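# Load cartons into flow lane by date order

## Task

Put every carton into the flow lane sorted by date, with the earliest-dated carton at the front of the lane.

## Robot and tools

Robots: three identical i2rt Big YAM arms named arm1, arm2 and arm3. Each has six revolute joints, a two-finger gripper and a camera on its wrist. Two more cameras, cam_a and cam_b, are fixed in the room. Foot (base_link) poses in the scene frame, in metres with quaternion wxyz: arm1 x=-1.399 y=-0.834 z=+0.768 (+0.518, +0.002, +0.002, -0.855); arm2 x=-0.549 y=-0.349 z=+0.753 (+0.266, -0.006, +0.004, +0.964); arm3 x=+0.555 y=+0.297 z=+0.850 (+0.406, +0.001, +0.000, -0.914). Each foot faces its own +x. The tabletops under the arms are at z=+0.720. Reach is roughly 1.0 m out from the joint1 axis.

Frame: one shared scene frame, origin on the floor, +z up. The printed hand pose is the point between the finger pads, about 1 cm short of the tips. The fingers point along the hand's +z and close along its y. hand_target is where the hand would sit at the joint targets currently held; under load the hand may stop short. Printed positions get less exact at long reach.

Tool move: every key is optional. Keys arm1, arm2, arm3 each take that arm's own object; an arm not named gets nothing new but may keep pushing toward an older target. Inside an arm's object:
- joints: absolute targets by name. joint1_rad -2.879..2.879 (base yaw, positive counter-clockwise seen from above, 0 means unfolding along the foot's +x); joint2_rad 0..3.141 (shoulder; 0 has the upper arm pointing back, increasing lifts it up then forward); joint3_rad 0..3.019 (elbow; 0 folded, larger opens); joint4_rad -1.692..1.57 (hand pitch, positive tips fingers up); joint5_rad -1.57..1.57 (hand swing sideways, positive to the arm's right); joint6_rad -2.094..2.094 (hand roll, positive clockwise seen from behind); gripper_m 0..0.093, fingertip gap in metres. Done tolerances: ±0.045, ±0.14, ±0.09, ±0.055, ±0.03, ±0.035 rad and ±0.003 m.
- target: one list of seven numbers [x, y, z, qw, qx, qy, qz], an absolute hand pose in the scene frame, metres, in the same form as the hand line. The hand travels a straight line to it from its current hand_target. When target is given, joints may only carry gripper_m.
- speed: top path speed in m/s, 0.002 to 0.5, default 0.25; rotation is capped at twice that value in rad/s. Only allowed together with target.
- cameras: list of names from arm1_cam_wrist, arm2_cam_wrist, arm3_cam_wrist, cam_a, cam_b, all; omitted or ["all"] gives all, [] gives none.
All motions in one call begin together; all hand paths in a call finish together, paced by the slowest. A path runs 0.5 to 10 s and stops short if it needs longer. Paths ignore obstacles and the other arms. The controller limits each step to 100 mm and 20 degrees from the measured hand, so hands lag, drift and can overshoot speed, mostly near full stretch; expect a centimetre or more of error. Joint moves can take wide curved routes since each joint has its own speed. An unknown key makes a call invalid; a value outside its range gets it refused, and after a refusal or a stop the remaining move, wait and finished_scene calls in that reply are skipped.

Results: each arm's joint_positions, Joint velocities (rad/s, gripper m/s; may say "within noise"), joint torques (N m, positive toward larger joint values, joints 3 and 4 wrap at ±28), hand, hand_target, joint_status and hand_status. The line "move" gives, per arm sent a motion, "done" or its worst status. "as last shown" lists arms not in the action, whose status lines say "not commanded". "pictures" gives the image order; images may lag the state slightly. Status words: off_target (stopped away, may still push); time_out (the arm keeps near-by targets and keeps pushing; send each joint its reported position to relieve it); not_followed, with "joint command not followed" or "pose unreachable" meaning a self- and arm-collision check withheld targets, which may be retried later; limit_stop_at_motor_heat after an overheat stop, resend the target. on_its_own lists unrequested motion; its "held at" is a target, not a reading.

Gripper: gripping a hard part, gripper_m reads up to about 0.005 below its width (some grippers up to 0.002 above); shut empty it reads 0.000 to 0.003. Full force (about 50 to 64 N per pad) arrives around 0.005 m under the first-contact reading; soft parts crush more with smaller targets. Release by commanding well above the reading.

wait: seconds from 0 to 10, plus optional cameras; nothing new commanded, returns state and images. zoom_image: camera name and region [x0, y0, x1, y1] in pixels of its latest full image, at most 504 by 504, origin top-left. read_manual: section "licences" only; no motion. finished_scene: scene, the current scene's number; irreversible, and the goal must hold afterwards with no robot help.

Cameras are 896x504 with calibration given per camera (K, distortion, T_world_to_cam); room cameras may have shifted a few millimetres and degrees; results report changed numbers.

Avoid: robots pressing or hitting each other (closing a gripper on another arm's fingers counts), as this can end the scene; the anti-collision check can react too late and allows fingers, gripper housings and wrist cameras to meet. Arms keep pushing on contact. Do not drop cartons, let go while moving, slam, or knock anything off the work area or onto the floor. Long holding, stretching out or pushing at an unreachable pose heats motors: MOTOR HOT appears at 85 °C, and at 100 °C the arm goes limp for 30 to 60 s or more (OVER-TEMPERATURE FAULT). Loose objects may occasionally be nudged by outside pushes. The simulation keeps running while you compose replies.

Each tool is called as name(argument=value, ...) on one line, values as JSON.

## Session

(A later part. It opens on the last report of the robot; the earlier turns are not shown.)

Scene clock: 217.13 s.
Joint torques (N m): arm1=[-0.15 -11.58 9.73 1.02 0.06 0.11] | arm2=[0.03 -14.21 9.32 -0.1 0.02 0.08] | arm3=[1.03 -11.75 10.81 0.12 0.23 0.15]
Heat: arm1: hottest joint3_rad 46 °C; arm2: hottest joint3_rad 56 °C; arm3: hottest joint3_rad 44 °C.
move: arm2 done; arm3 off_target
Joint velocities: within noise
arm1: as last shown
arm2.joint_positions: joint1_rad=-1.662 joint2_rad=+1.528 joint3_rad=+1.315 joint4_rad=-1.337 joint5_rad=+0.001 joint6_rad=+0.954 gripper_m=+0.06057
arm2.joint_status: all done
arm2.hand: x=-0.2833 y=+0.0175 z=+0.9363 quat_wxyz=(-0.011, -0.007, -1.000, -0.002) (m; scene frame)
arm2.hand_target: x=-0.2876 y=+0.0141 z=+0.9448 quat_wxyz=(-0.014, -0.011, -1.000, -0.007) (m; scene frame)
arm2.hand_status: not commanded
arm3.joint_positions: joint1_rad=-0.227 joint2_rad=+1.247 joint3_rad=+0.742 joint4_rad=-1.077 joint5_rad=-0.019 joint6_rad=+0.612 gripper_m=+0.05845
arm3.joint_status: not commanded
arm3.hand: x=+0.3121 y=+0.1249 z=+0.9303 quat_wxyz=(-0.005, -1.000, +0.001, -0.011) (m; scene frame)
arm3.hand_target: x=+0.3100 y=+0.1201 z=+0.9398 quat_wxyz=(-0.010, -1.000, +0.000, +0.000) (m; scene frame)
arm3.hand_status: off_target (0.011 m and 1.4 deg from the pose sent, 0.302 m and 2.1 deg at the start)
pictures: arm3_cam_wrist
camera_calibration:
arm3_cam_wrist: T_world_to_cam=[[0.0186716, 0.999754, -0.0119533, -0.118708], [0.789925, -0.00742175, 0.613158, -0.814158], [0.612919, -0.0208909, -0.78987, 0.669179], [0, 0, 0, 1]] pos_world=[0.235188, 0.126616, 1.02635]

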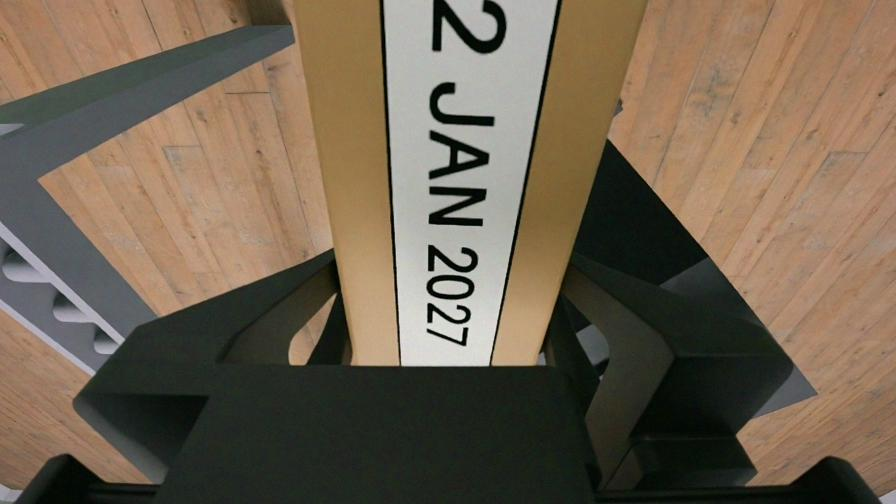

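move(arm2={"target": [0.02, 0.014, 0.90, 0.01, 0, 1, 0.006], "speed": 0.3}, arm3={"joints": {"joint1_rad": 0.853, "joint2_rad": 2.097, "joint3_rad": 1.749, "joint4_rad": -1.219, "joint5_rad": 0, "joint6_rad": 1.686}}, cameras=[])

move(arm2={"target": [0.025, 0.014, 0.765, 0.0183, 0, 0.9998, 0.0119], "speed": 0.15}, arm3={"target": [0.635, -0.334, 0.80, 0.015, 0.9992, 0, -0.033], "speed": 0.25}, cameras=["arm3_cam_wrist"])

move(arm2={"target": [0.02, 0.014, 0.93, 0.0183, 0, 0.9998, 0.0119], "speed": 0.3, "joints": {"gripper_m": 0.093}}, arm3={"target": [0.635, -0.332, 0.768, 0.01, 0.9992, 0, -0.033], "speed": 0.12}, cameras=["arm3_cam_wrist"])

move(arm2={"target": [-0.3, 0.012, 0.93, 0.006, 0, 1, 0.004], "speed": 0.4}, arm3={"joints": {"gripper_m": 0.075}}, cameras=["arm3_cam_wrist", "arm2_cam_wrist"])

Scene clock: 229.40 s.
Joint torques (N m): arm1=[-0.09 -11.58 9.73 1.03 0.05 0.11] | arm2=[0.15 -21.42 16.35 -0.31 -0.06 -0.12] | arm3=[0.03 -28.34 14.53 -0.18 0.25 0.18]
Heat: arm1: hottest joint3_rad 46 °C; arm2: hottest joint3_rad 57 °C; arm3: hottest joint3_rad 44 °C.
move: arm2 off_target; arm3 done
Joint velocities: within noise
arm1: as last shown
arm2.joint_positions: joint1_rad=-2.045 joint2_rad=+2.146 joint3_rad=+2.012 joint4_rad=-1.487 joint5_rad=-0.012 joint6_rad=+0.574 gripper_m=+0.06058
arm2.joint_status: not commanded
arm2.hand: x=+0.0021 y=-0.0022 z=+0.8693 quat_wxyz=(+0.019, -0.009, -1.000, +0.014) (m; scene frame)
arm2.hand_target: x=+0.0177 y=+0.0126 z=+0.9004 quat_wxyz=(-0.011, +0.000, -1.000, -0.006) (m; scene frame)
arm2.hand_status: off_target (0.039 m and 4.2 deg from the pose sent, 0.305 m and 1.0 deg at the start)
arm3.joint_positions: joint1_rad=+0.854 joint2_rad=+2.107 joint3_rad=+1.697 joint4_rad=-1.209 joint5_rad=-0.004 joint6_rad=+1.676 gripper_m=+0.05846
arm3.joint_status: all done
arm3.hand: x=+0.6274 y=-0.3102 z=+0.8736 quat_wxyz=(+0.024, -1.000, -0.007, +0.000) (m; scene frame)
arm3.hand_target: x=+0.6287 y=-0.3288 z=+0.8979 quat_wxyz=(-0.002, -1.000, -0.002, -0.001) (m; scene frame)
arm3.hand_status: not commanded
pictures: none
No camera images: "cameras" was empty.

Scene clock: 231.07 s.
Joint torques (N m): arm1=[-0.21 -11.52 9.74 1.05 0.05 0.11] | arm2=[0.09 -20.48 8.09 1.98 0.01 -0.11] | arm3=[0.91 -28.4 10.25 0.64 0.38 0.17]
Heat: arm1: hottest joint3_rad 46 °C; arm2: hottest joint3_rad 57 °C; arm3: hottest joint3_rad 44 °C.
move: arm2 off_target; arm3 done
Joint velocities: within noise
arm1: as last shown
arm2.joint_positions: joint1_rad=-2.045 joint2_rad=+2.217 joint3_rad=+1.908 joint4_rad=-1.219 joint5_rad=-0.015 joint6_rad=+0.571 gripper_m=+0.06058
arm2.joint_status: not commanded
arm2.hand: x=+0.0257 y=+0.0117 z=+0.7841 quat_wxyz=(-0.018, -0.006, -1.000, -0.012) (m; scene frame)
arm2.hand_target: x=+0.0246 y=+0.0138 z=+0.7655 quat_wxyz=(-0.018, +0.000, -1.000, -0.012) (m; scene frame)
arm2.hand_status: off_target (0.019 m and 0.7 deg from the pose sent, 0.108 m and 5.3 deg at the start)
arm3.joint_positions: joint1_rad=+0.872 joint2_rad=+2.218 joint3_rad=+1.663 joint4_rad=-1.018 joint5_rad=+0.066 joint6_rad=+1.707 gripper_m=+0.05846
arm3.joint_status: not commanded
arm3.hand: x=+0.6294 y=-0.3268 z=+0.7951 quat_wxyz=(-0.004, -0.999, -0.001, +0.032) (m; scene frame)
arm3.hand_target: x=+0.6349 y=-0.3339 z=+0.8001 quat_wxyz=(-0.015, -0.999, +0.000, +0.033) (m; scene frame)
arm3.hand_status: done (0.010 m and 1.3 deg from the pose sent, 0.078 m and 6.0 deg at the start)
pictures: arm3_cam_wrist
camera_calibration:
arm3_cam_wrist: T_world_to_cam=[[0.0141108, 0.999844, -0.0106077, 0.327133], [0.839142, -0.00607264, 0.543878, -0.96069], [0.543729, -0.0165759, -0.839097, 0.44257], [0, 0, 0, 1]] pos_world=[0.560902, -0.32558, 0.897328]

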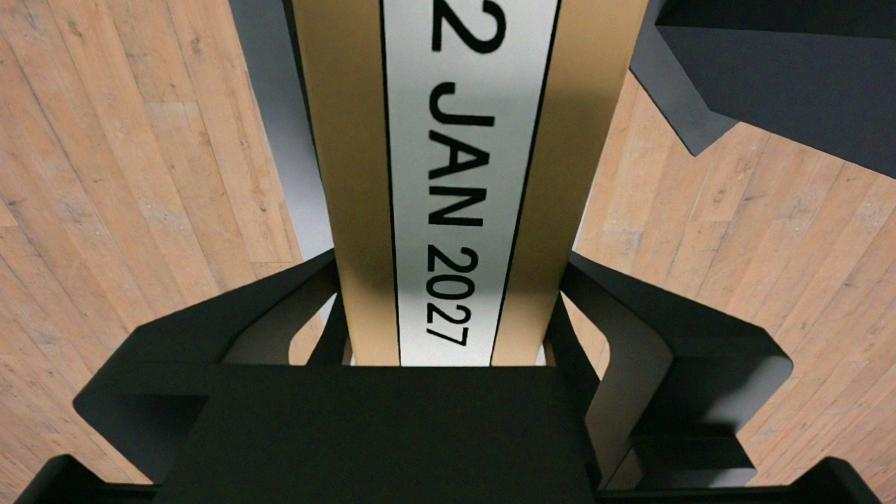

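Scene clock: 232.77 s.
Joint torques (N m): arm1=[-0.15 -11.52 9.76 1.02 0.05 0.11] | arm2=[0.09 -18.32 14.46 -0.08 0.02 -0.1] | arm3=[0.97 -26.17 9.31 0.68 0.16 0.11]
Heat: arm1: hottest joint3_rad 46 °C; arm2: hottest joint3_rad 57 °C; arm3: hottest joint3_rad 44 °C.
move: arm2 off_target; arm3 off_target
Joint velocities: within noise
arm1.joint_positions: joint1_rad=+1.012 joint2_rad=+1.298 joint3_rad=+1.295 joint4_rad=-1.210 joint5_rad=+0.000 joint6_rad=-0.008 gripper_m=+0.09294
arm1.joint_status: not commanded
arm1.hand: x=-1.1704 y=-1.2268 z=+1.0479 quat_wxyz=(-0.154, -0.486, -0.856, +0.086) (m; scene frame)
arm1.hand_target: x=-1.1730 y=-1.2324 z=+1.0502 quat_wxyz=(-0.159, -0.494, -0.850, +0.090) (m; scene frame)
arm1.hand_status: not commanded
arm2.joint_positions: joint1_rad=-2.045 joint2_rad=+2.112 joint3_rad=+2.096 joint4_rad=-1.537 joint5_rad=-0.015 joint6_rad=+0.571 gripper_m=+0.09294
arm2.joint_status: all done
arm2.hand: x=+0.0099 y=+0.0043 z=+0.9227 quat_wxyz=(-0.008, -0.007, -1.000, -0.005) (m; scene frame)
arm2.hand_target: x=+0.0193 y=+0.0137 z=+0.9301 quat_wxyz=(-0.019, +0.000, -1.000, -0.012) (m; scene frame)
arm2.hand_status: off_target (0.016 m and 1.6 deg from the pose sent, 0.146 m and 0.7 deg at the start)
arm3.joint_positions: joint1_rad=+0.873 joint2_rad=+2.240 joint3_rad=+1.663 joint4_rad=-0.974 joint5_rad=+0.070 joint6_rad=+1.712 gripper_m=+0.05846
arm3.joint_status: not commanded
arm3.hand: x=+0.6300 y=-0.3329 z=+0.7817 quat_wxyz=(-0.014, -0.999, +0.002, +0.032) (m; scene frame)
arm3.hand_target: x=+0.6350 y=-0.3316 z=+0.7681 quat_wxyz=(-0.010, -0.999, +0.000, +0.033) (m; scene frame)
arm3.hand_status: off_target (0.015 m and 0.5 deg from the pose sent, 0.028 m and 0.8 deg at the start)
pictures: arm3_cam_wrist
camera_calibration:
arm3_cam_wrist: T_world_to_cam=[[0.0179395, 0.999317, -0.0323118, 0.347545], [0.839999, 0.00246428, 0.542582, -0.950669], [0.542291, -0.0368755, -0.839381, 0.425274], [0, 0, 0, 1]] pos_world=[0.561704, -0.329283, 0.884012]

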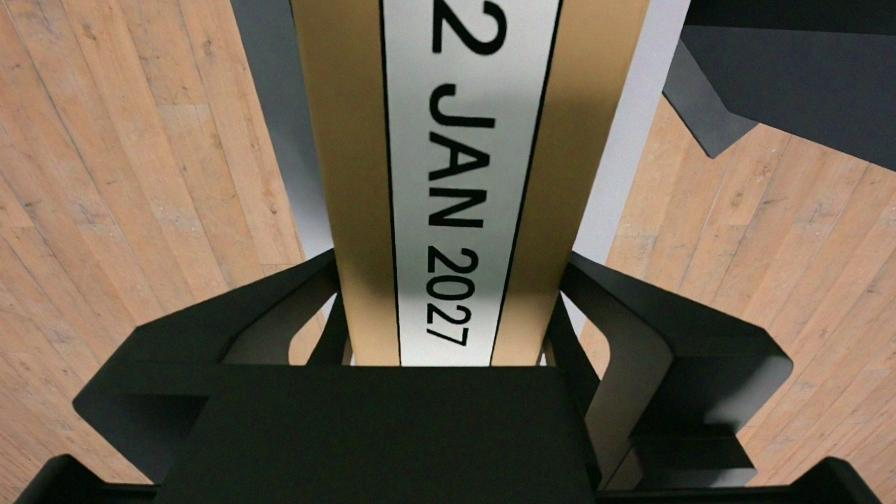

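Scene clock: 234.70 s.
Joint torques (N m): arm1=[-0.09 -11.46 9.74 1.02 0.05 0.11] | arm2=[0.21 -11.58 8.24 0.73 0.12 0.12] | arm3=[0.73 -26.05 9.31 0.62 0.16 0.12]
Heat: arm1: hottest joint3_rad 46 °C; arm2: hottest joint3_rad 57 °C; arm3: hottest joint3_rad 44 °C.
move: arm2 done; arm3 done
Joint velocities: within noise
arm1: as last shown
arm2.joint_positions: joint1_rad=-1.647 joint2_rad=+1.498 joint3_rad=+1.282 joint4_rad=-1.330 joint5_rad=-0.011 joint6_rad=+0.948 gripper_m=+0.09294
arm2.joint_status: not commanded
arm2.hand: x=-0.2967 y=+0.0143 z=+0.9370 quat_wxyz=(-0.008, +0.004, -1.000, -0.008) (m; scene frame)
arm2.hand_target: x=-0.3000 y=+0.0119 z=+0.9301 quat_wxyz=(-0.006, +0.000, -1.000, -0.004) (m; scene frame)
arm2.hand_status: done (0.008 m and 0.7 deg from the pose sent, 0.310 m and 0.8 deg at the start)
arm3.joint_positions: joint1_rad=+0.873 joint2_rad=+2.240 joint3_rad=+1.663 joint4_rad=-0.973 joint5_rad=+0.070 joint6_rad=+1.712 gripper_m=+0.07494
arm3.joint_status: all done
arm3.hand: x=+0.6300 y=-0.3333 z=+0.7817 quat_wxyz=(-0.015, -0.999, +0.002, +0.032) (m; scene frame)
arm3.hand_target: x=+0.6350 y=-0.3316 z=+0.7681 quat_wxyz=(-0.010, -0.999, +0.000, +0.033) (m; scene frame)
arm3.hand_status: not commanded
pictures: arm2_cam_wrist, arm3_cam_wrist
camera_calibration:
arm2_cam_wrist: T_world_to_cam=[[0.0124594, -0.999919, -0.00257851, 0.0184304], [-0.83343, -0.0118096, 0.552499, -0.756795], [-0.552484, -0.00473477, -0.83351, 0.740093], [0, 0, 0, 1]] pos_world=[-0.222076, 0.0129956, 1.03505]
arm3_cam_wrist: T_world_to_cam=[[0.0179617, 0.999266, -0.0338355, 0.349063], [0.839862, 0.00328262, 0.54279, -0.950505], [0.542503, -0.0381666, -0.839186, 0.424549], [0, 0, 0, 1]] pos_world=[0.561704, -0.329483, 0.884012]

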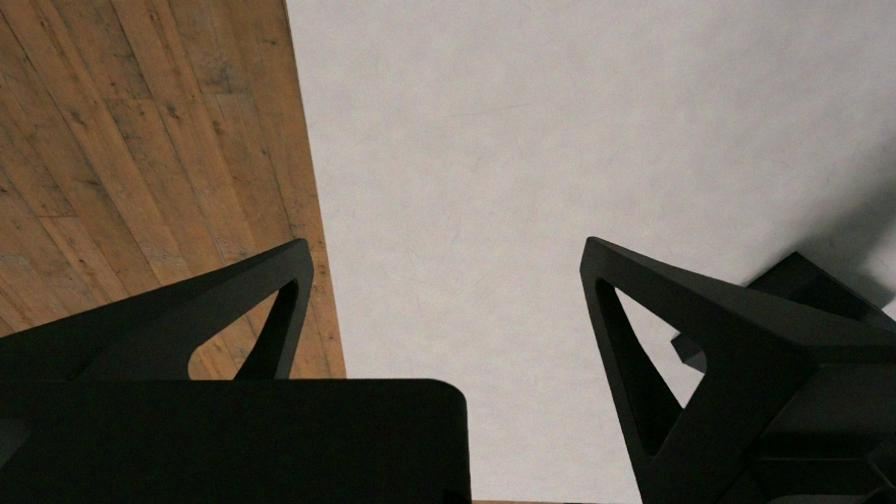

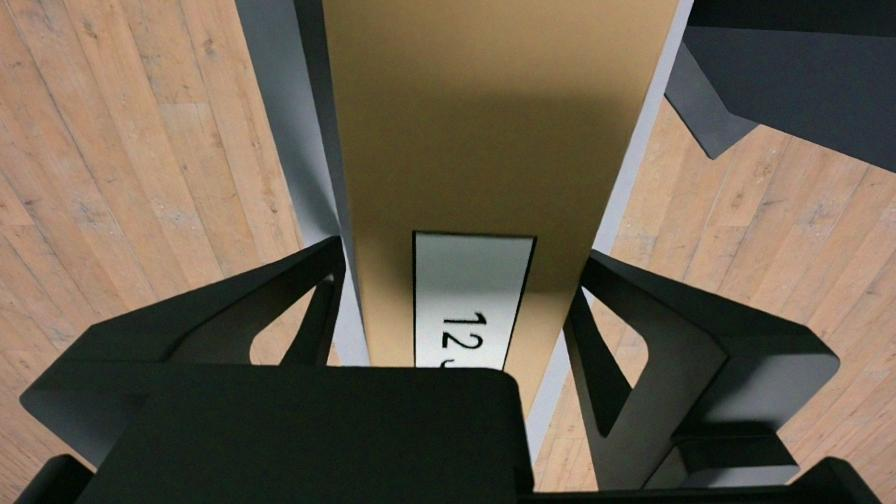

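move(arm2={"joints": {"joint1_rad": -1.2, "joint2_rad": 0.8, "joint3_rad": 1.2, "joint4_rad": -1.3, "joint5_rad": 0, "joint6_rad": 0}}, arm3={"target": [0.635, -0.338, 0.90, 0.01, 0.9992, 0, -0.033], "speed": 0.3}, cameras=["arm3_cam_wrist"])

move(arm3={"joints": {"joint1_rad": -0.2, "joint2_rad": 1.394, "joint3_rad": 0.875, "joint4_rad": -1.052, "joint5_rad": 0, "joint6_rad": 0.6, "gripper_m": 0.093}}, cameras=[])

move(arm3={"target": [0.005, 0.009, 0.787, 0, 1, 0, 0], "speed": 0.33}, cameras=["arm3_cam_wrist"])

move(arm3={"joints": {"gripper_m": 0.05}}, cameras=[])

move(arm3={"target": [0.01, 0.012, 0.93, 0.02, 1, 0, 0], "speed": 0.3}, cameras=["arm3_cam_wrist", "cam_b"])

Scene clock: 241.73 s.
Joint torques (N m): arm1=[-0.09 -11.4 9.73 1.02 0.05 0.11] | arm2=[0.56 -1.14 9.59 1.8 0.05 -0.11] | arm3=[0.79 -25.17 12.79 -0.09 0.17 0.11]
Heat: arm1: hottest joint3_rad 46 °C; arm2: hottest joint3_rad 56 °C; arm3: hottest joint3_rad 44 °C.
move: arm2 done; arm3 off_target
Joint velocities: within noise
arm1: as last shown
arm2.joint_positions: joint1_rad=-1.209 joint2_rad=+0.799 joint3_rad=+1.210 joint4_rad=-1.305 joint5_rad=-0.002 joint6_rad=+0.012 gripper_m=+0.09297
arm2.joint_status: all done
arm2.hand: x=-0.4974 y=-0.0386 z=+1.1601 quat_wxyz=(-0.253, +0.604, -0.727, -0.208) (m; scene frame)
arm2.hand_target: x=-0.4997 y=-0.0375 z=+1.1555 quat_wxyz=(-0.251, +0.612, -0.722, -0.205) (m; scene frame)
arm2.hand_status: not commanded
arm3.joint_positions: joint1_rad=+0.873 joint2_rad=+2.087 joint3_rad=+1.758 joint4_rad=-1.220 joint5_rad=+0.070 joint6_rad=+1.712 gripper_m=+0.07495
arm3.joint_status: not commanded
arm3.hand: x=+0.6297 y=-0.3329 z=+0.9079 quat_wxyz=(-0.016, -0.999, +0.002, +0.032) (m; scene frame)
arm3.hand_target: x=+0.6351 y=-0.3377 z=+0.9000 quat_wxyz=(-0.010, -0.999, +0.000, +0.033) (m; scene frame)
arm3.hand_status: off_target (0.011 m and 0.7 deg from the pose sent, 0.118 m and 0.6 deg at the start)
pictures: arm3_cam_wrist
camera_calibration:
arm3_cam_wrist: T_world_to_cam=[[0.0179855, 0.999213, -0.0353555, 0.354339], [0.839754, 0.00409613, 0.542952, -1.01854], [0.54267, -0.0394552, -0.839019, 0.529865], [0, 0, 0, 1]] pos_world=[0.561404, -0.328982, 1.01011]

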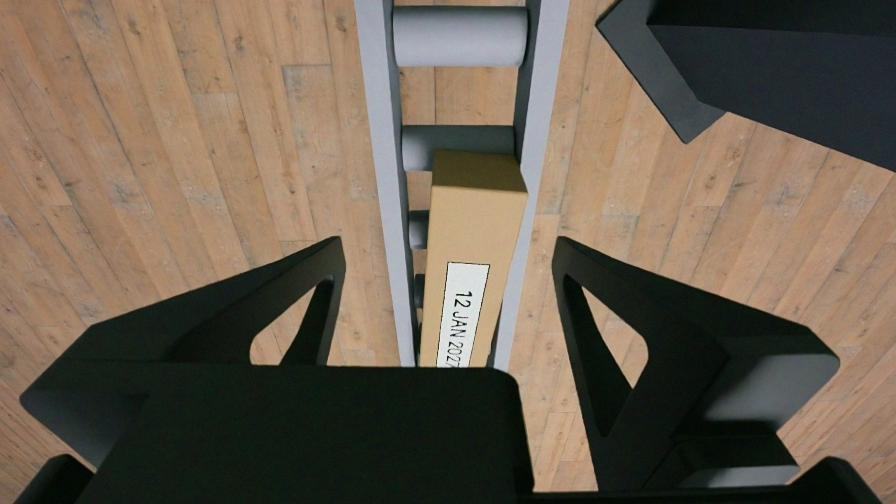

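Scene clock: 243.40 s.
Joint torques (N m): arm1=[-0.15 -11.52 9.73 1.03 0.05 0.12] | arm2=[0.56 -1.08 9.61 1.81 0.06 -0.12] | arm3=[-0.62 -12.86 9.81 0.42 0.01 -0.04]
Heat: arm1: hottest joint3_rad 46 °C; arm2: hottest joint3_rad 56 °C; arm3: hottest joint3_rad 44 °C.
move: arm3 done
Joint velocities: within noise
arm1, arm2: as last shown
arm2.joint_positions: joint1_rad=-1.209 joint2_rad=+0.799 joint3_rad=+1.210 joint4_rad=-1.305 joint5_rad=-0.002 joint6_rad=+0.011 gripper_m=+0.09297
arm3.joint_positions: joint1_rad=-0.193 joint2_rad=+1.392 joint3_rad=+0.872 joint4_rad=-1.053 joint5_rad=+0.003 joint6_rad=+0.609 gripper_m=+0.09291
arm3.joint_status: all done
arm3.hand: x=+0.2720 y=+0.0868 z=+0.9292 quat_wxyz=(+0.002, -1.000, -0.017, -0.001) (m; scene frame)
arm3.hand_target: x=+0.2695 y=+0.0877 z=+0.9294 quat_wxyz=(+0.000, -1.000, -0.018, -0.001) (m; scene frame)
arm3.hand_status: not commanded
pictures: none
No camera images: "cameras" was empty.

Scene clock: 245.40 s.
Joint torques (N m): arm1=[-0.15 -11.58 9.76 1.03 0.05 0.11] | arm2=[0.56 -1.08 9.59 1.8 0.06 -0.12] | arm3=[-0.21 -24.64 12.42 0.02 0.11 -0.03]
Heat: arm1: hottest joint3_rad 46 °C; arm2: hottest joint3_rad 56 °C; arm3: hottest joint3_rad 44 °C.
move: arm3 off_target
Joint velocities: within noise
arm1, arm2: as last shown
arm3.joint_positions: joint1_rad=-0.345 joint2_rad=+2.178 joint3_rad=+1.585 joint4_rad=-0.974 joint5_rad=+0.000 joint6_rad=+0.493 gripper_m=+0.09292
arm3.joint_status: not commanded
arm3.hand: x=+0.0154 y=+0.0092 z=+0.7926 quat_wxyz=(-0.001, -1.000, +0.001, +0.001) (m; scene frame)
arm3.hand_target: x=+0.0054 y=+0.0092 z=+0.7871 quat_wxyz=(+0.000, -1.000, +0.000, +0.000) (m; scene frame)
arm3.hand_status: off_target (0.012 m and 0.2 deg from the pose sent, 0.312 m and 2.0 deg at the start)
pictures: arm3_cam_wrist
camera_calibration:
arm3_cam_wrist: T_world_to_cam=[[0.0172461, 0.99984, -0.00482706, -0.00469483], [0.804123, -0.0110007, 0.594361, -0.481513], [0.594213, -0.0141319, -0.804184, 0.751387], [0, 0, 0, 1]] pos_world=[-0.0592075, 0.0100157, 0.890423]

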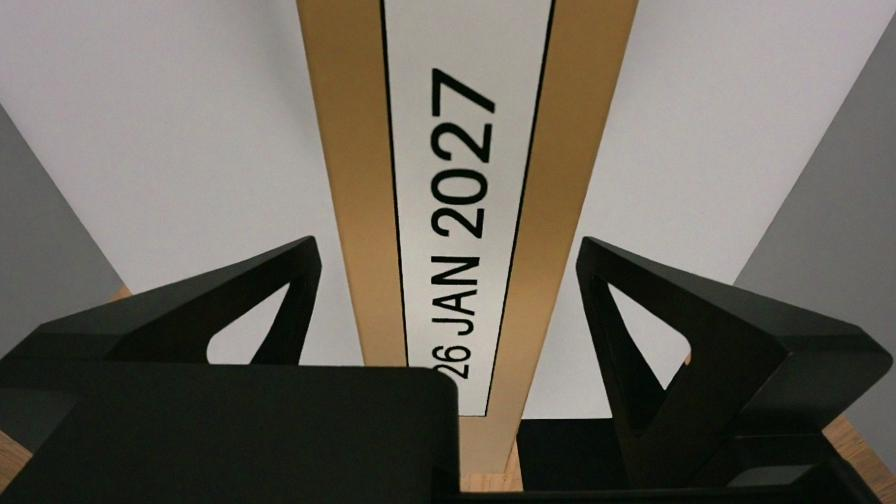

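Scene clock: 246.03 s.
Joint torques (N m): arm1=[-0.09 -11.58 9.76 1.02 0.06 0.11] | arm2=[0.56 -1.14 9.61 1.81 0.05 -0.12] | arm3=[-0.44 -25 12.45 0.09 0.03 -0.03]
Heat: arm1: hottest joint3_rad 46 °C; arm2: hottest joint3_rad 56 °C; arm3: hottest joint3_rad 44 °C.
move: arm3 off_target
Joint velocities: within noise
arm1, arm2: as last shown
arm3.joint_positions: joint1_rad=-0.345 joint2_rad=+2.178 joint3_rad=+1.585 joint4_rad=-0.975 joint5_rad=+0.002 joint6_rad=+0.493 gripper_m=+0.05828
arm3.joint_status: gripper_m off_target (ended at +0.05831, target +0.05000)
arm3.hand: x=+0.0155 y=+0.0096 z=+0.7926 quat_wxyz=(+0.000, -1.000, +0.001, +0.001) (m; scene frame)
arm3.hand_target: x=+0.0053 y=+0.0092 z=+0.7871 quat_wxyz=(+0.000, -1.000, +0.000, +0.000) (m; scene frame)
arm3.hand_status: not commanded
pictures: none
No camera images: "cameras" was empty.

Scene clock: 247.50 s.
Joint torques (N m): arm1=[-0.15 -11.52 9.72 1.03 0.05 0.11] | arm2=[0.56 -1.08 9.59 1.81 0.05 -0.12] | arm3=[-1.03 -26.93 14.8 -0.08 -0.04 -0.04]
Heat: arm1: hottest joint3_rad 46 °C; arm2: hottest joint3_rad 55 °C; arm3: hottest joint3_rad 44 °C.
move: arm3 off_target
Joint velocities: within noise
arm1, arm2: as last shown
arm3.joint_positions: joint1_rad=-0.351 joint2_rad=+2.017 joint3_rad=+1.649 joint4_rad=-1.229 joint5_rad=-0.032 joint6_rad=+0.483 gripper_m=+0.05828
arm3.joint_status: not commanded
arm3.hand: x=+0.0291 y=+0.0151 z=+0.9086 quat_wxyz=(-0.008, -1.000, -0.001, -0.020) (m; scene frame)
arm3.hand_target: x=+0.0110 y=+0.0126 z=+0.9302 quat_wxyz=(-0.020, -1.000, +0.000, +0.000) (m; scene frame)
arm3.hand_status: off_target (0.029 m and 2.7 deg from the pose sent, 0.138 m and 2.3 deg at the start; pose on its path clipped on 5 of 44 steps)
pictures: arm3_cam_wrist, cam_b
camera_calibration:
arm3_cam_wrist: T_world_to_cam=[[0.0147046, 0.99974, -0.017447, 0.00121158], [0.778538, -0.000498533, 0.627597, -0.59103], [0.627425, -0.0228117, -0.778343, 0.812274], [0, 0, 0, 1]] pos_world=[-0.0495198, 0.0170235, 1.00318]

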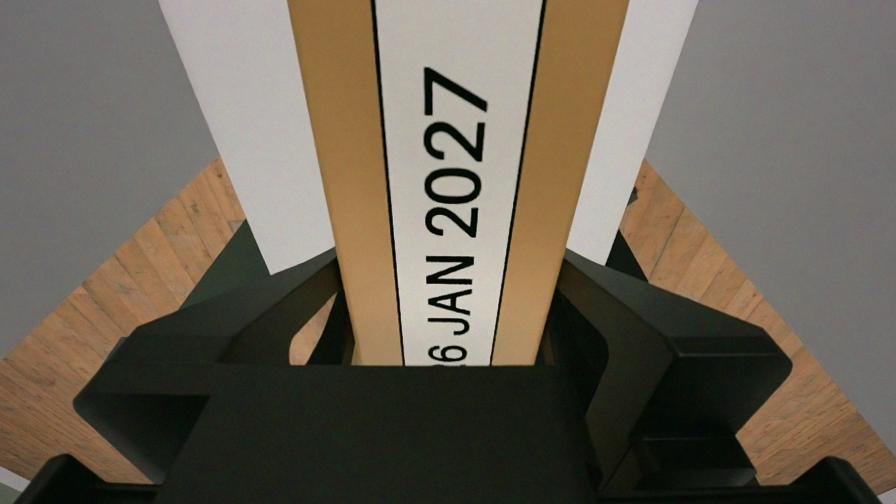

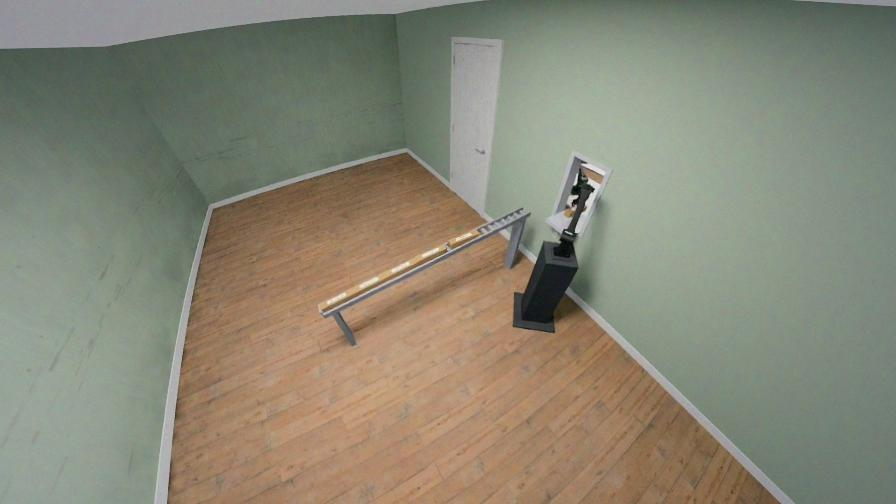

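move(arm3={"target": [0.31, 0.12, 0.94, 0.01, 1, 0, 0], "speed": 0.4}, cameras=[])

move(arm3={"joints": {"joint1_rad": 0.853, "joint2_rad": 2.097, "joint3_rad": 1.749, "joint4_rad": -1.219, "joint5_rad": 0, "joint6_rad": 1.686}}, cameras=[])

move(arm3={"target": [0.635, -0.334, 0.80, 0.015, 0.9992, 0, -0.033], "speed": 0.25}, cameras=["arm3_cam_wrist"])

move(arm3={"target": [0.635, -0.332, 0.768, 0.01, 0.9992, 0, -0.033], "speed": 0.12}, cameras=["arm3_cam_wrist"])

move(arm3={"joints": {"gripper_m": 0.075}}, cameras=["arm3_cam_wrist"])

Scene clock: 253.30 s.
Joint torques (N m): arm1=[-0.15 -11.58 9.74 1.02 0.05 0.11] | arm2=[0.5 -1.08 9.61 1.81 0.05 -0.12] | arm3=[1.2 -11.93 10.93 -0.02 0.18 0.15]
Heat: arm1: hottest joint3_rad 46 °C; arm2: hottest joint3_rad 55 °C; arm3: hottest joint3_rad 44 °C.
move: arm3 off_target
Joint velocities: within noise
arm1, arm2: as last shown
arm3.joint_positions: joint1_rad=-0.227 joint2_rad=+1.248 joint3_rad=+0.740 joint4_rad=-1.075 joint5_rad=-0.019 joint6_rad=+0.611 gripper_m=+0.05828
arm3.joint_status: not commanded
arm3.hand: x=+0.3124 y=+0.1253 z=+0.9295 quat_wxyz=(-0.004, -1.000, +0.001, -0.011) (m; scene frame)
arm3.hand_target: x=+0.3100 y=+0.1200 z=+0.9399 quat_wxyz=(-0.010, -1.000, +0.000, +0.000) (m; scene frame)
arm3.hand_status: off_target (0.012 m and 1.4 deg from the pose sent, 0.302 m and 2.3 deg at the start)
pictures: none
No camera images: "cameras" was empty.

Scene clock: 255.27 s.
Joint torques (N m): arm1=[-0.15 -11.46 9.74 1.02 0.06 0.11] | arm2=[0.56 -1.08 9.59 1.83 0.05 -0.12] | arm3=[0.26 -28.69 14.75 -0.25 0.2 0.16]
Heat: arm1: hottest joint3_rad 46 °C; arm2: hottest joint3_rad 55 °C; arm3: hottest joint3_rad 44 °C.
move: arm3 done
Joint velocities: within noise
arm1.joint_positions: joint1_rad=+1.012 joint2_rad=+1.298 joint3_rad=+1.295 joint4_rad=-1.210 joint5_rad=+0.000 joint6_rad=-0.008 gripper_m=+0.09294
arm1.joint_status: not commanded
arm1.hand: x=-1.1704 y=-1.2268 z=+1.0479 quat_wxyz=(-0.154, -0.486, -0.856, +0.086) (m; scene frame)
arm1.hand_target: x=-1.1730 y=-1.2324 z=+1.0502 quat_wxyz=(-0.159, -0.494, -0.850, +0.090) (m; scene frame)
arm1.hand_status: not commanded
arm2: as last shown
arm3.joint_positions: joint1_rad=+0.852 joint2_rad=+2.111 joint3_rad=+1.695 joint4_rad=-1.208 joint5_rad=-0.002 joint6_rad=+1.677 gripper_m=+0.05829
arm3.joint_status: all done
arm3.hand: x=+0.6263 y=-0.3092 z=+0.8703 quat_wxyz=(+0.027, -1.000, -0.006, +0.001) (m; scene frame)
arm3.hand_target: x=+0.6285 y=-0.3288 z=+0.8977 quat_wxyz=(-0.001, -1.000, -0.002, -0.001) (m; scene frame)
arm3.hand_status: not commanded
pictures: none
No camera images: "cameras" was empty.

Scene clock: 256.47 s.
Joint torques (N m): arm1=[-0.21 -11.46 9.72 1.01 0.05 0.11] | arm2=[0.56 -1.14 9.61 1.81 0.05 -0.12] | arm3=[0.5 -29.27 10.78 0.44 0.27 0.18]
Heat: arm1: hottest joint3_rad 46 °C; arm2: hottest joint3_rad 55 °C; arm3: hottest joint3_rad 44 °C.
move: arm3 off_target
Joint velocities: within noise
arm1, arm2: as last shown
arm3.joint_positions: joint1_rad=+0.875 joint2_rad=+2.226 joint3_rad=+1.655 joint4_rad=-1.015 joint5_rad=+0.069 joint6_rad=+1.707 gripper_m=+0.05828
arm3.joint_status: not commanded
arm3.hand: x=+0.6302 y=-0.3222 z=+0.7877 quat_wxyz=(+0.003, -0.999, -0.002, +0.034) (m; scene frame)
arm3.hand_target: x=+0.6350 y=-0.3337 z=+0.8003 quat_wxyz=(-0.015, -0.999, +0.000, +0.033) (m; scene frame)
arm3.hand_status: off_target (0.018 m and 2.1 deg from the pose sent, 0.075 m and 6.1 deg at the start)
pictures: arm3_cam_wrist
camera_calibration:
arm3_cam_wrist: T_world_to_cam=[[0.0109942, 0.999937, 0.00214856, 0.314463], [0.841797, -0.0104151, 0.539693, -0.957069], [0.539681, -0.00412482, -0.841859, 0.444707], [0, 0, 0, 1]] pos_world=[0.5622, -0.322577, 0.890229]

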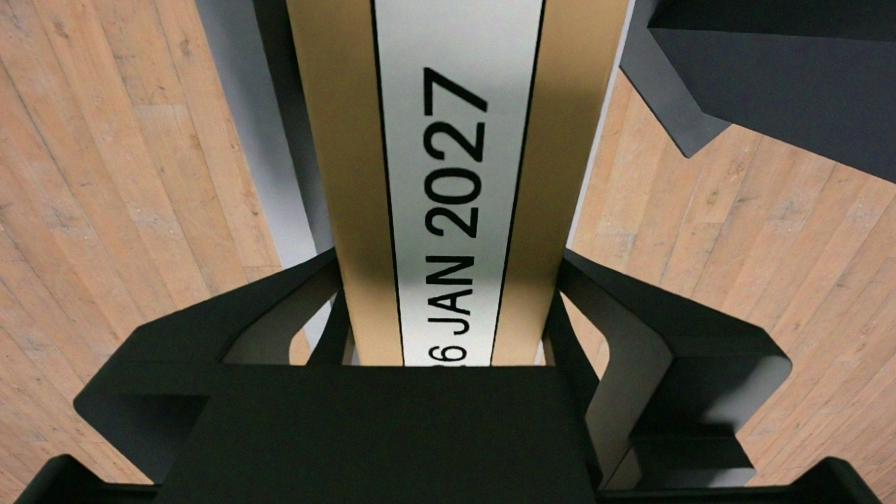

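Scene clock: 257.43 s.
Joint torques (N m): arm1=[-0.15 -11.58 9.76 1.02 0.06 0.11] | arm2=[0.44 -1.08 9.61 1.8 0.05 -0.12] | arm3=[0.44 -25.47 9.88 0.9 0.15 0.06]
Heat: arm1: hottest joint3_rad 46 °C; arm2: hottest joint3_rad 55 °C; arm3: hottest joint3_rad 44 °C.
move: arm3 off_target
Joint velocities: within noise
arm1: as last shown
arm2.joint_positions: joint1_rad=-1.209 joint2_rad=+0.799 joint3_rad=+1.210 joint4_rad=-1.305 joint5_rad=-0.002 joint6_rad=+0.011 gripper_m=+0.09297
arm2.joint_status: not commanded
arm2.hand: x=-0.4974 y=-0.0386 z=+1.1601 quat_wxyz=(-0.253, +0.604, -0.727, -0.208) (m; scene frame)
arm2.hand_target: x=-0.4997 y=-0.0375 z=+1.1555 quat_wxyz=(-0.251, +0.612, -0.722, -0.205) (m; scene frame)
arm2.hand_status: not commanded
arm3.joint_positions: joint1_rad=+0.875 joint2_rad=+2.232 joint3_rad=+1.655 joint4_rad=-0.981 joint5_rad=+0.071 joint6_rad=+1.718 gripper_m=+0.05828
arm3.joint_status: not commanded
arm3.hand: x=+0.6308 y=-0.3293 z=+0.7842 quat_wxyz=(-0.011, -0.999, +0.003, +0.033) (m; scene frame)
arm3.hand_target: x=+0.6350 y=-0.3314 z=+0.7682 quat_wxyz=(-0.010, -0.999, +0.000, +0.033) (m; scene frame)
arm3.hand_status: off_target (0.017 m and 0.4 deg from the pose sent, 0.022 m and 1.5 deg at the start)
pictures: arm3_cam_wrist
camera_calibration:
arm3_cam_wrist: T_world_to_cam=[[0.0213631, 0.999424, -0.0263784, 0.337167], [0.840603, -0.00367241, 0.541639, -0.954435], [0.54123, -0.0337448, -0.840197, 0.429377], [0, 0, 0, 1]] pos_world=[0.562706, -0.325989, 0.886614]

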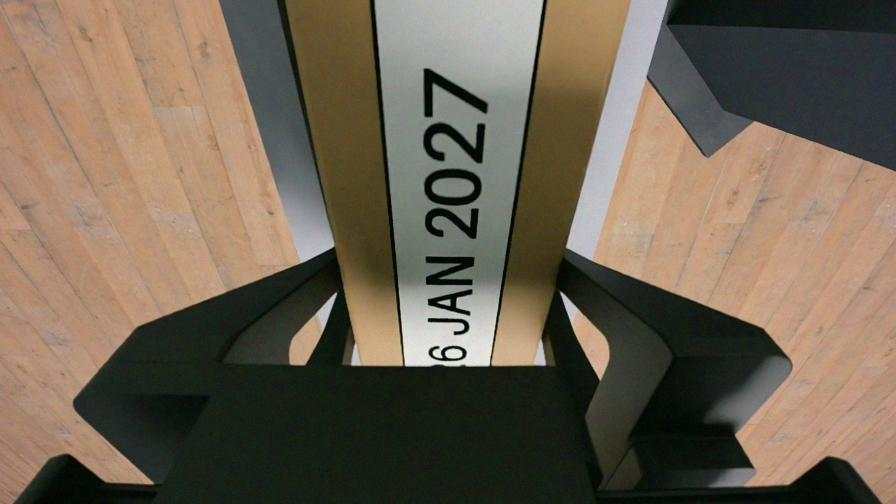

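Scene clock: 258.00 s.
Joint torques (N m): arm1=[-0.21 -11.52 9.73 1.01 0.06 0.12] | arm2=[0.56 -1.08 9.61 1.81 0.05 -0.12] | arm3=[0.56 -25.93 9.94 0.7 0.16 0.04]
Heat: arm1: hottest joint3_rad 46 °C; arm2: hottest joint3_rad 55 °C; arm3: hottest joint3_rad 44 °C.
move: arm3 done
Joint velocities: within noise
arm1, arm2: as last shown
arm3.joint_positions: joint1_rad=+0.875 joint2_rad=+2.232 joint3_rad=+1.655 joint4_rad=-0.973 joint5_rad=+0.071 joint6_rad=+1.718 gripper_m=+0.07487
arm3.joint_status: all done
arm3.hand: x=+0.6311 y=-0.3314 z=+0.7840 quat_wxyz=(-0.015, -0.999, +0.003, +0.032) (m; scene frame)
arm3.hand_target: x=+0.6350 y=-0.3315 z=+0.7683 quat_wxyz=(-0.010, -0.999, +0.000, +0.033) (m; scene frame)
arm3.hand_status: not commanded
pictures: arm3_cam_wrist
camera_calibration:
arm3_cam_wrist: T_world_to_cam=[[0.0214017, 0.999171, -0.0346196, 0.345653], [0.83995, 0.000811082, 0.542664, -0.953516], [0.542242, -0.0406927, -0.839236, 0.425274], [0, 0, 0, 1]] pos_world=[0.562906, -0.327288, 0.886311]

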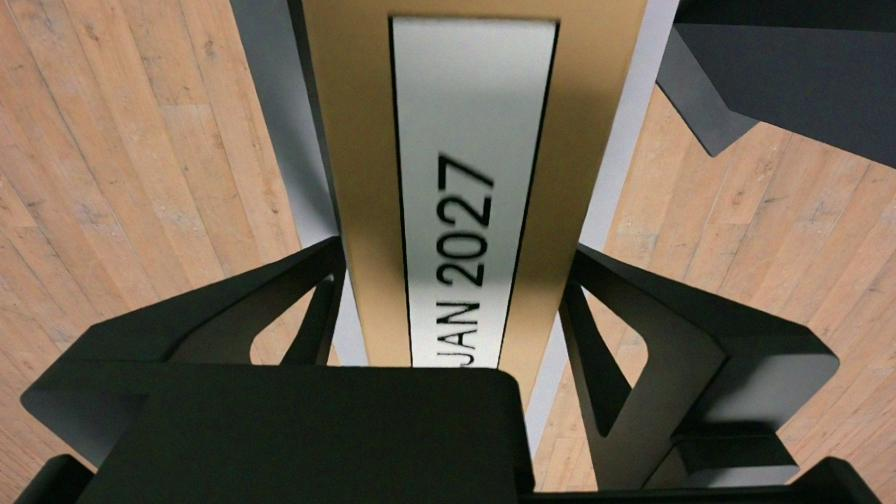

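move(arm3={"target": [0.635, -0.338, 0.90, 0.01, 0.9992, 0, -0.033], "speed": 0.3}, cameras=["arm3_cam_wrist"])

wait(seconds=2.5, cameras=["arm3_cam_wrist", "cam_b"])

zoom_image(camera="cam_b", region=[310, 190, 550, 330])

Scene clock: 262.40 s.
Joint torques (N m): arm1=[-0.15 -11.46 9.74 1.05 0.05 0.11] | arm2=[0.56 -1.08 9.62 1.8 0.05 -0.12] | arm3=[0.67 -25.29 12.7 -0.1 0.15 0.05]
Heat: arm1: hottest joint3_rad 46 °C; arm2: hottest joint3_rad 54 °C; arm3: hottest joint3_rad 43 °C.
move: arm3 off_target
Joint velocities: within noise
arm1, arm2: as last shown
arm3.joint_positions: joint1_rad=+0.875 joint2_rad=+2.086 joint3_rad=+1.759 joint4_rad=-1.220 joint5_rad=+0.071 joint6_rad=+1.718 gripper_m=+0.07494
arm3.joint_status: not commanded
arm3.hand: x=+0.6311 y=-0.3330 z=+0.9085 quat_wxyz=(-0.017, -0.999, +0.003, +0.032) (m; scene frame)
arm3.hand_target: x=+0.6350 y=-0.3378 z=+0.9001 quat_wxyz=(-0.010, -0.999, +0.000, +0.033) (m; scene frame)
arm3.hand_status: off_target (0.011 m and 0.9 deg from the pose sent, 0.116 m and 0.7 deg at the start)
pictures: arm3_cam_wrist
camera_calibration:
arm3_cam_wrist: T_world_to_cam=[[0.0214089, 0.999091, -0.0368604, 0.353495], [0.839821, 0.00203225, 0.54286, -1.02066], [0.542442, -0.0425782, -0.839014, 0.528719], [0, 0, 0, 1]] pos_world=[0.562806, -0.328587, 1.01071]

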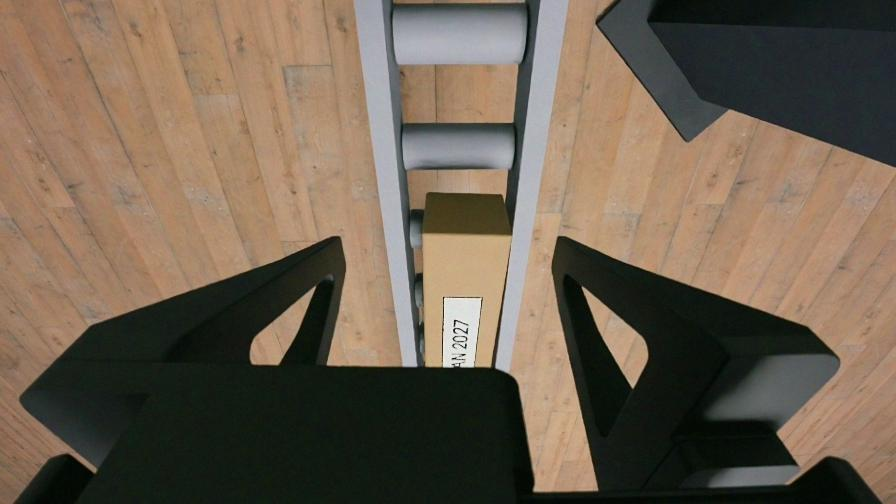

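Scene clock: 264.90 s.
Joint torques (N m): arm1=[-0.09 -11.52 9.77 1.02 0.05 0.12] | arm2=[0.56 -1.08 9.58 1.83 0.06 -0.12] | arm3=[0.44 -25.29 12.81 -0.06 0.16 0.04]
Heat: arm1: hottest joint3_rad 46 °C; arm2: hottest joint3_rad 54 °C; arm3: hottest joint3_rad 44 °C.
Joint velocities: within noise
arm1.joint_positions: joint1_rad=+1.012 joint2_rad=+1.298 joint3_rad=+1.295 joint4_rad=-1.210 joint5_rad=+0.000 joint6_rad=-0.008 gripper_m=+0.09294
arm1.joint_status: not commanded
arm1.hand: x=-1.1704 y=-1.2268 z=+1.0479 quat_wxyz=(-0.154, -0.486, -0.856, +0.086) (m; scene frame)
arm1.hand_target: x=-1.1730 y=-1.2324 z=+1.0502 quat_wxyz=(-0.159, -0.494, -0.850, +0.090) (m; scene frame)
arm1.hand_status: not commanded
arm2.joint_positions: joint1_rad=-1.209 joint2_rad=+0.799 joint3_rad=+1.210 joint4_rad=-1.305 joint5_rad=-0.002 joint6_rad=+0.011 gripper_m=+0.09297
arm2.joint_status: not commanded
arm2.hand: x=-0.4974 y=-0.0386 z=+1.1601 quat_wxyz=(-0.253, +0.604, -0.727, -0.208) (m; scene frame)
arm2.hand_target: x=-0.4997 y=-0.0375 z=+1.1555 quat_wxyz=(-0.251, +0.612, -0.722, -0.205) (m; scene frame)
arm2.hand_status: not commanded
arm3.joint_positions: joint1_rad=+0.875 joint2_rad=+2.086 joint3_rad=+1.759 joint4_rad=-1.220 joint5_rad=+0.071 joint6_rad=+1.718 gripper_m=+0.07494
arm3.joint_status: not commanded
arm3.hand: x=+0.6311 y=-0.3330 z=+0.9085 quat_wxyz=(-0.017, -0.999, +0.003, +0.032) (m; scene frame)
arm3.hand_target: x=+0.6350 y=-0.3378 z=+0.9001 quat_wxyz=(-0.010, -0.999, +0.000, +0.033) (m; scene frame)
arm3.hand_status: off_target (0.011 m and 0.9 deg from the pose sent, 0.116 m and 0.7 deg at the start)
wait: 2.50 s; at rest by 0.27 s
pictures: arm3_cam_wrist, cam_b
camera_calibration:
arm3_cam_wrist: T_world_to_cam=[[0.0214089, 0.999091, -0.0368604, 0.353495], [0.839821, 0.00203225, 0.54286, -1.02066], [0.542442, -0.0425782, -0.839014, 0.528719], [0, 0, 0, 1]] pos_world=[0.562806, -0.328587, 1.01071]

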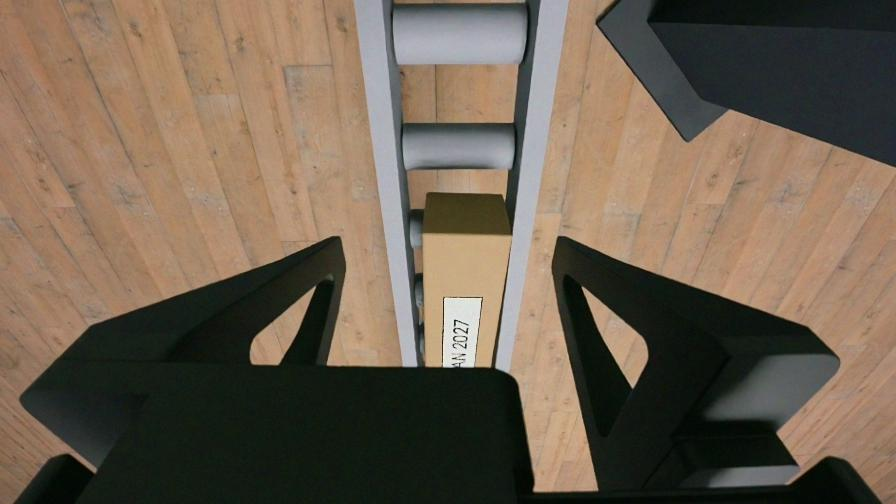

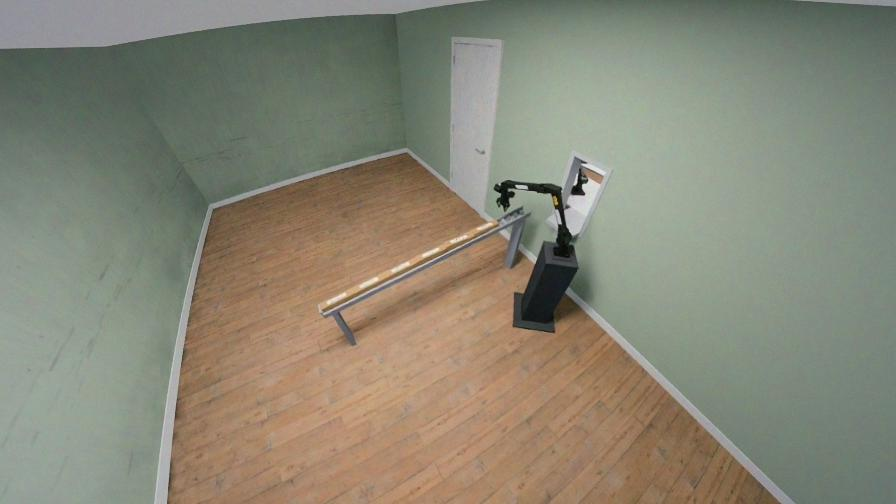

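Scaled by 2.100 from the camera's 896x504 image, which has a finer 1280x720 frame.

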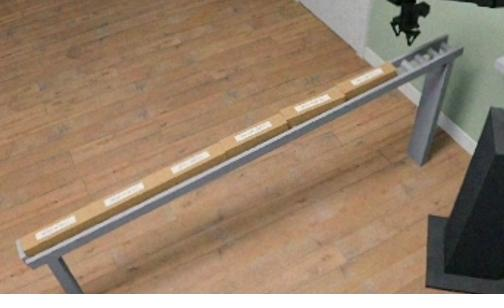

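finished_scene(scene=2)

The scene is finished: the task was done.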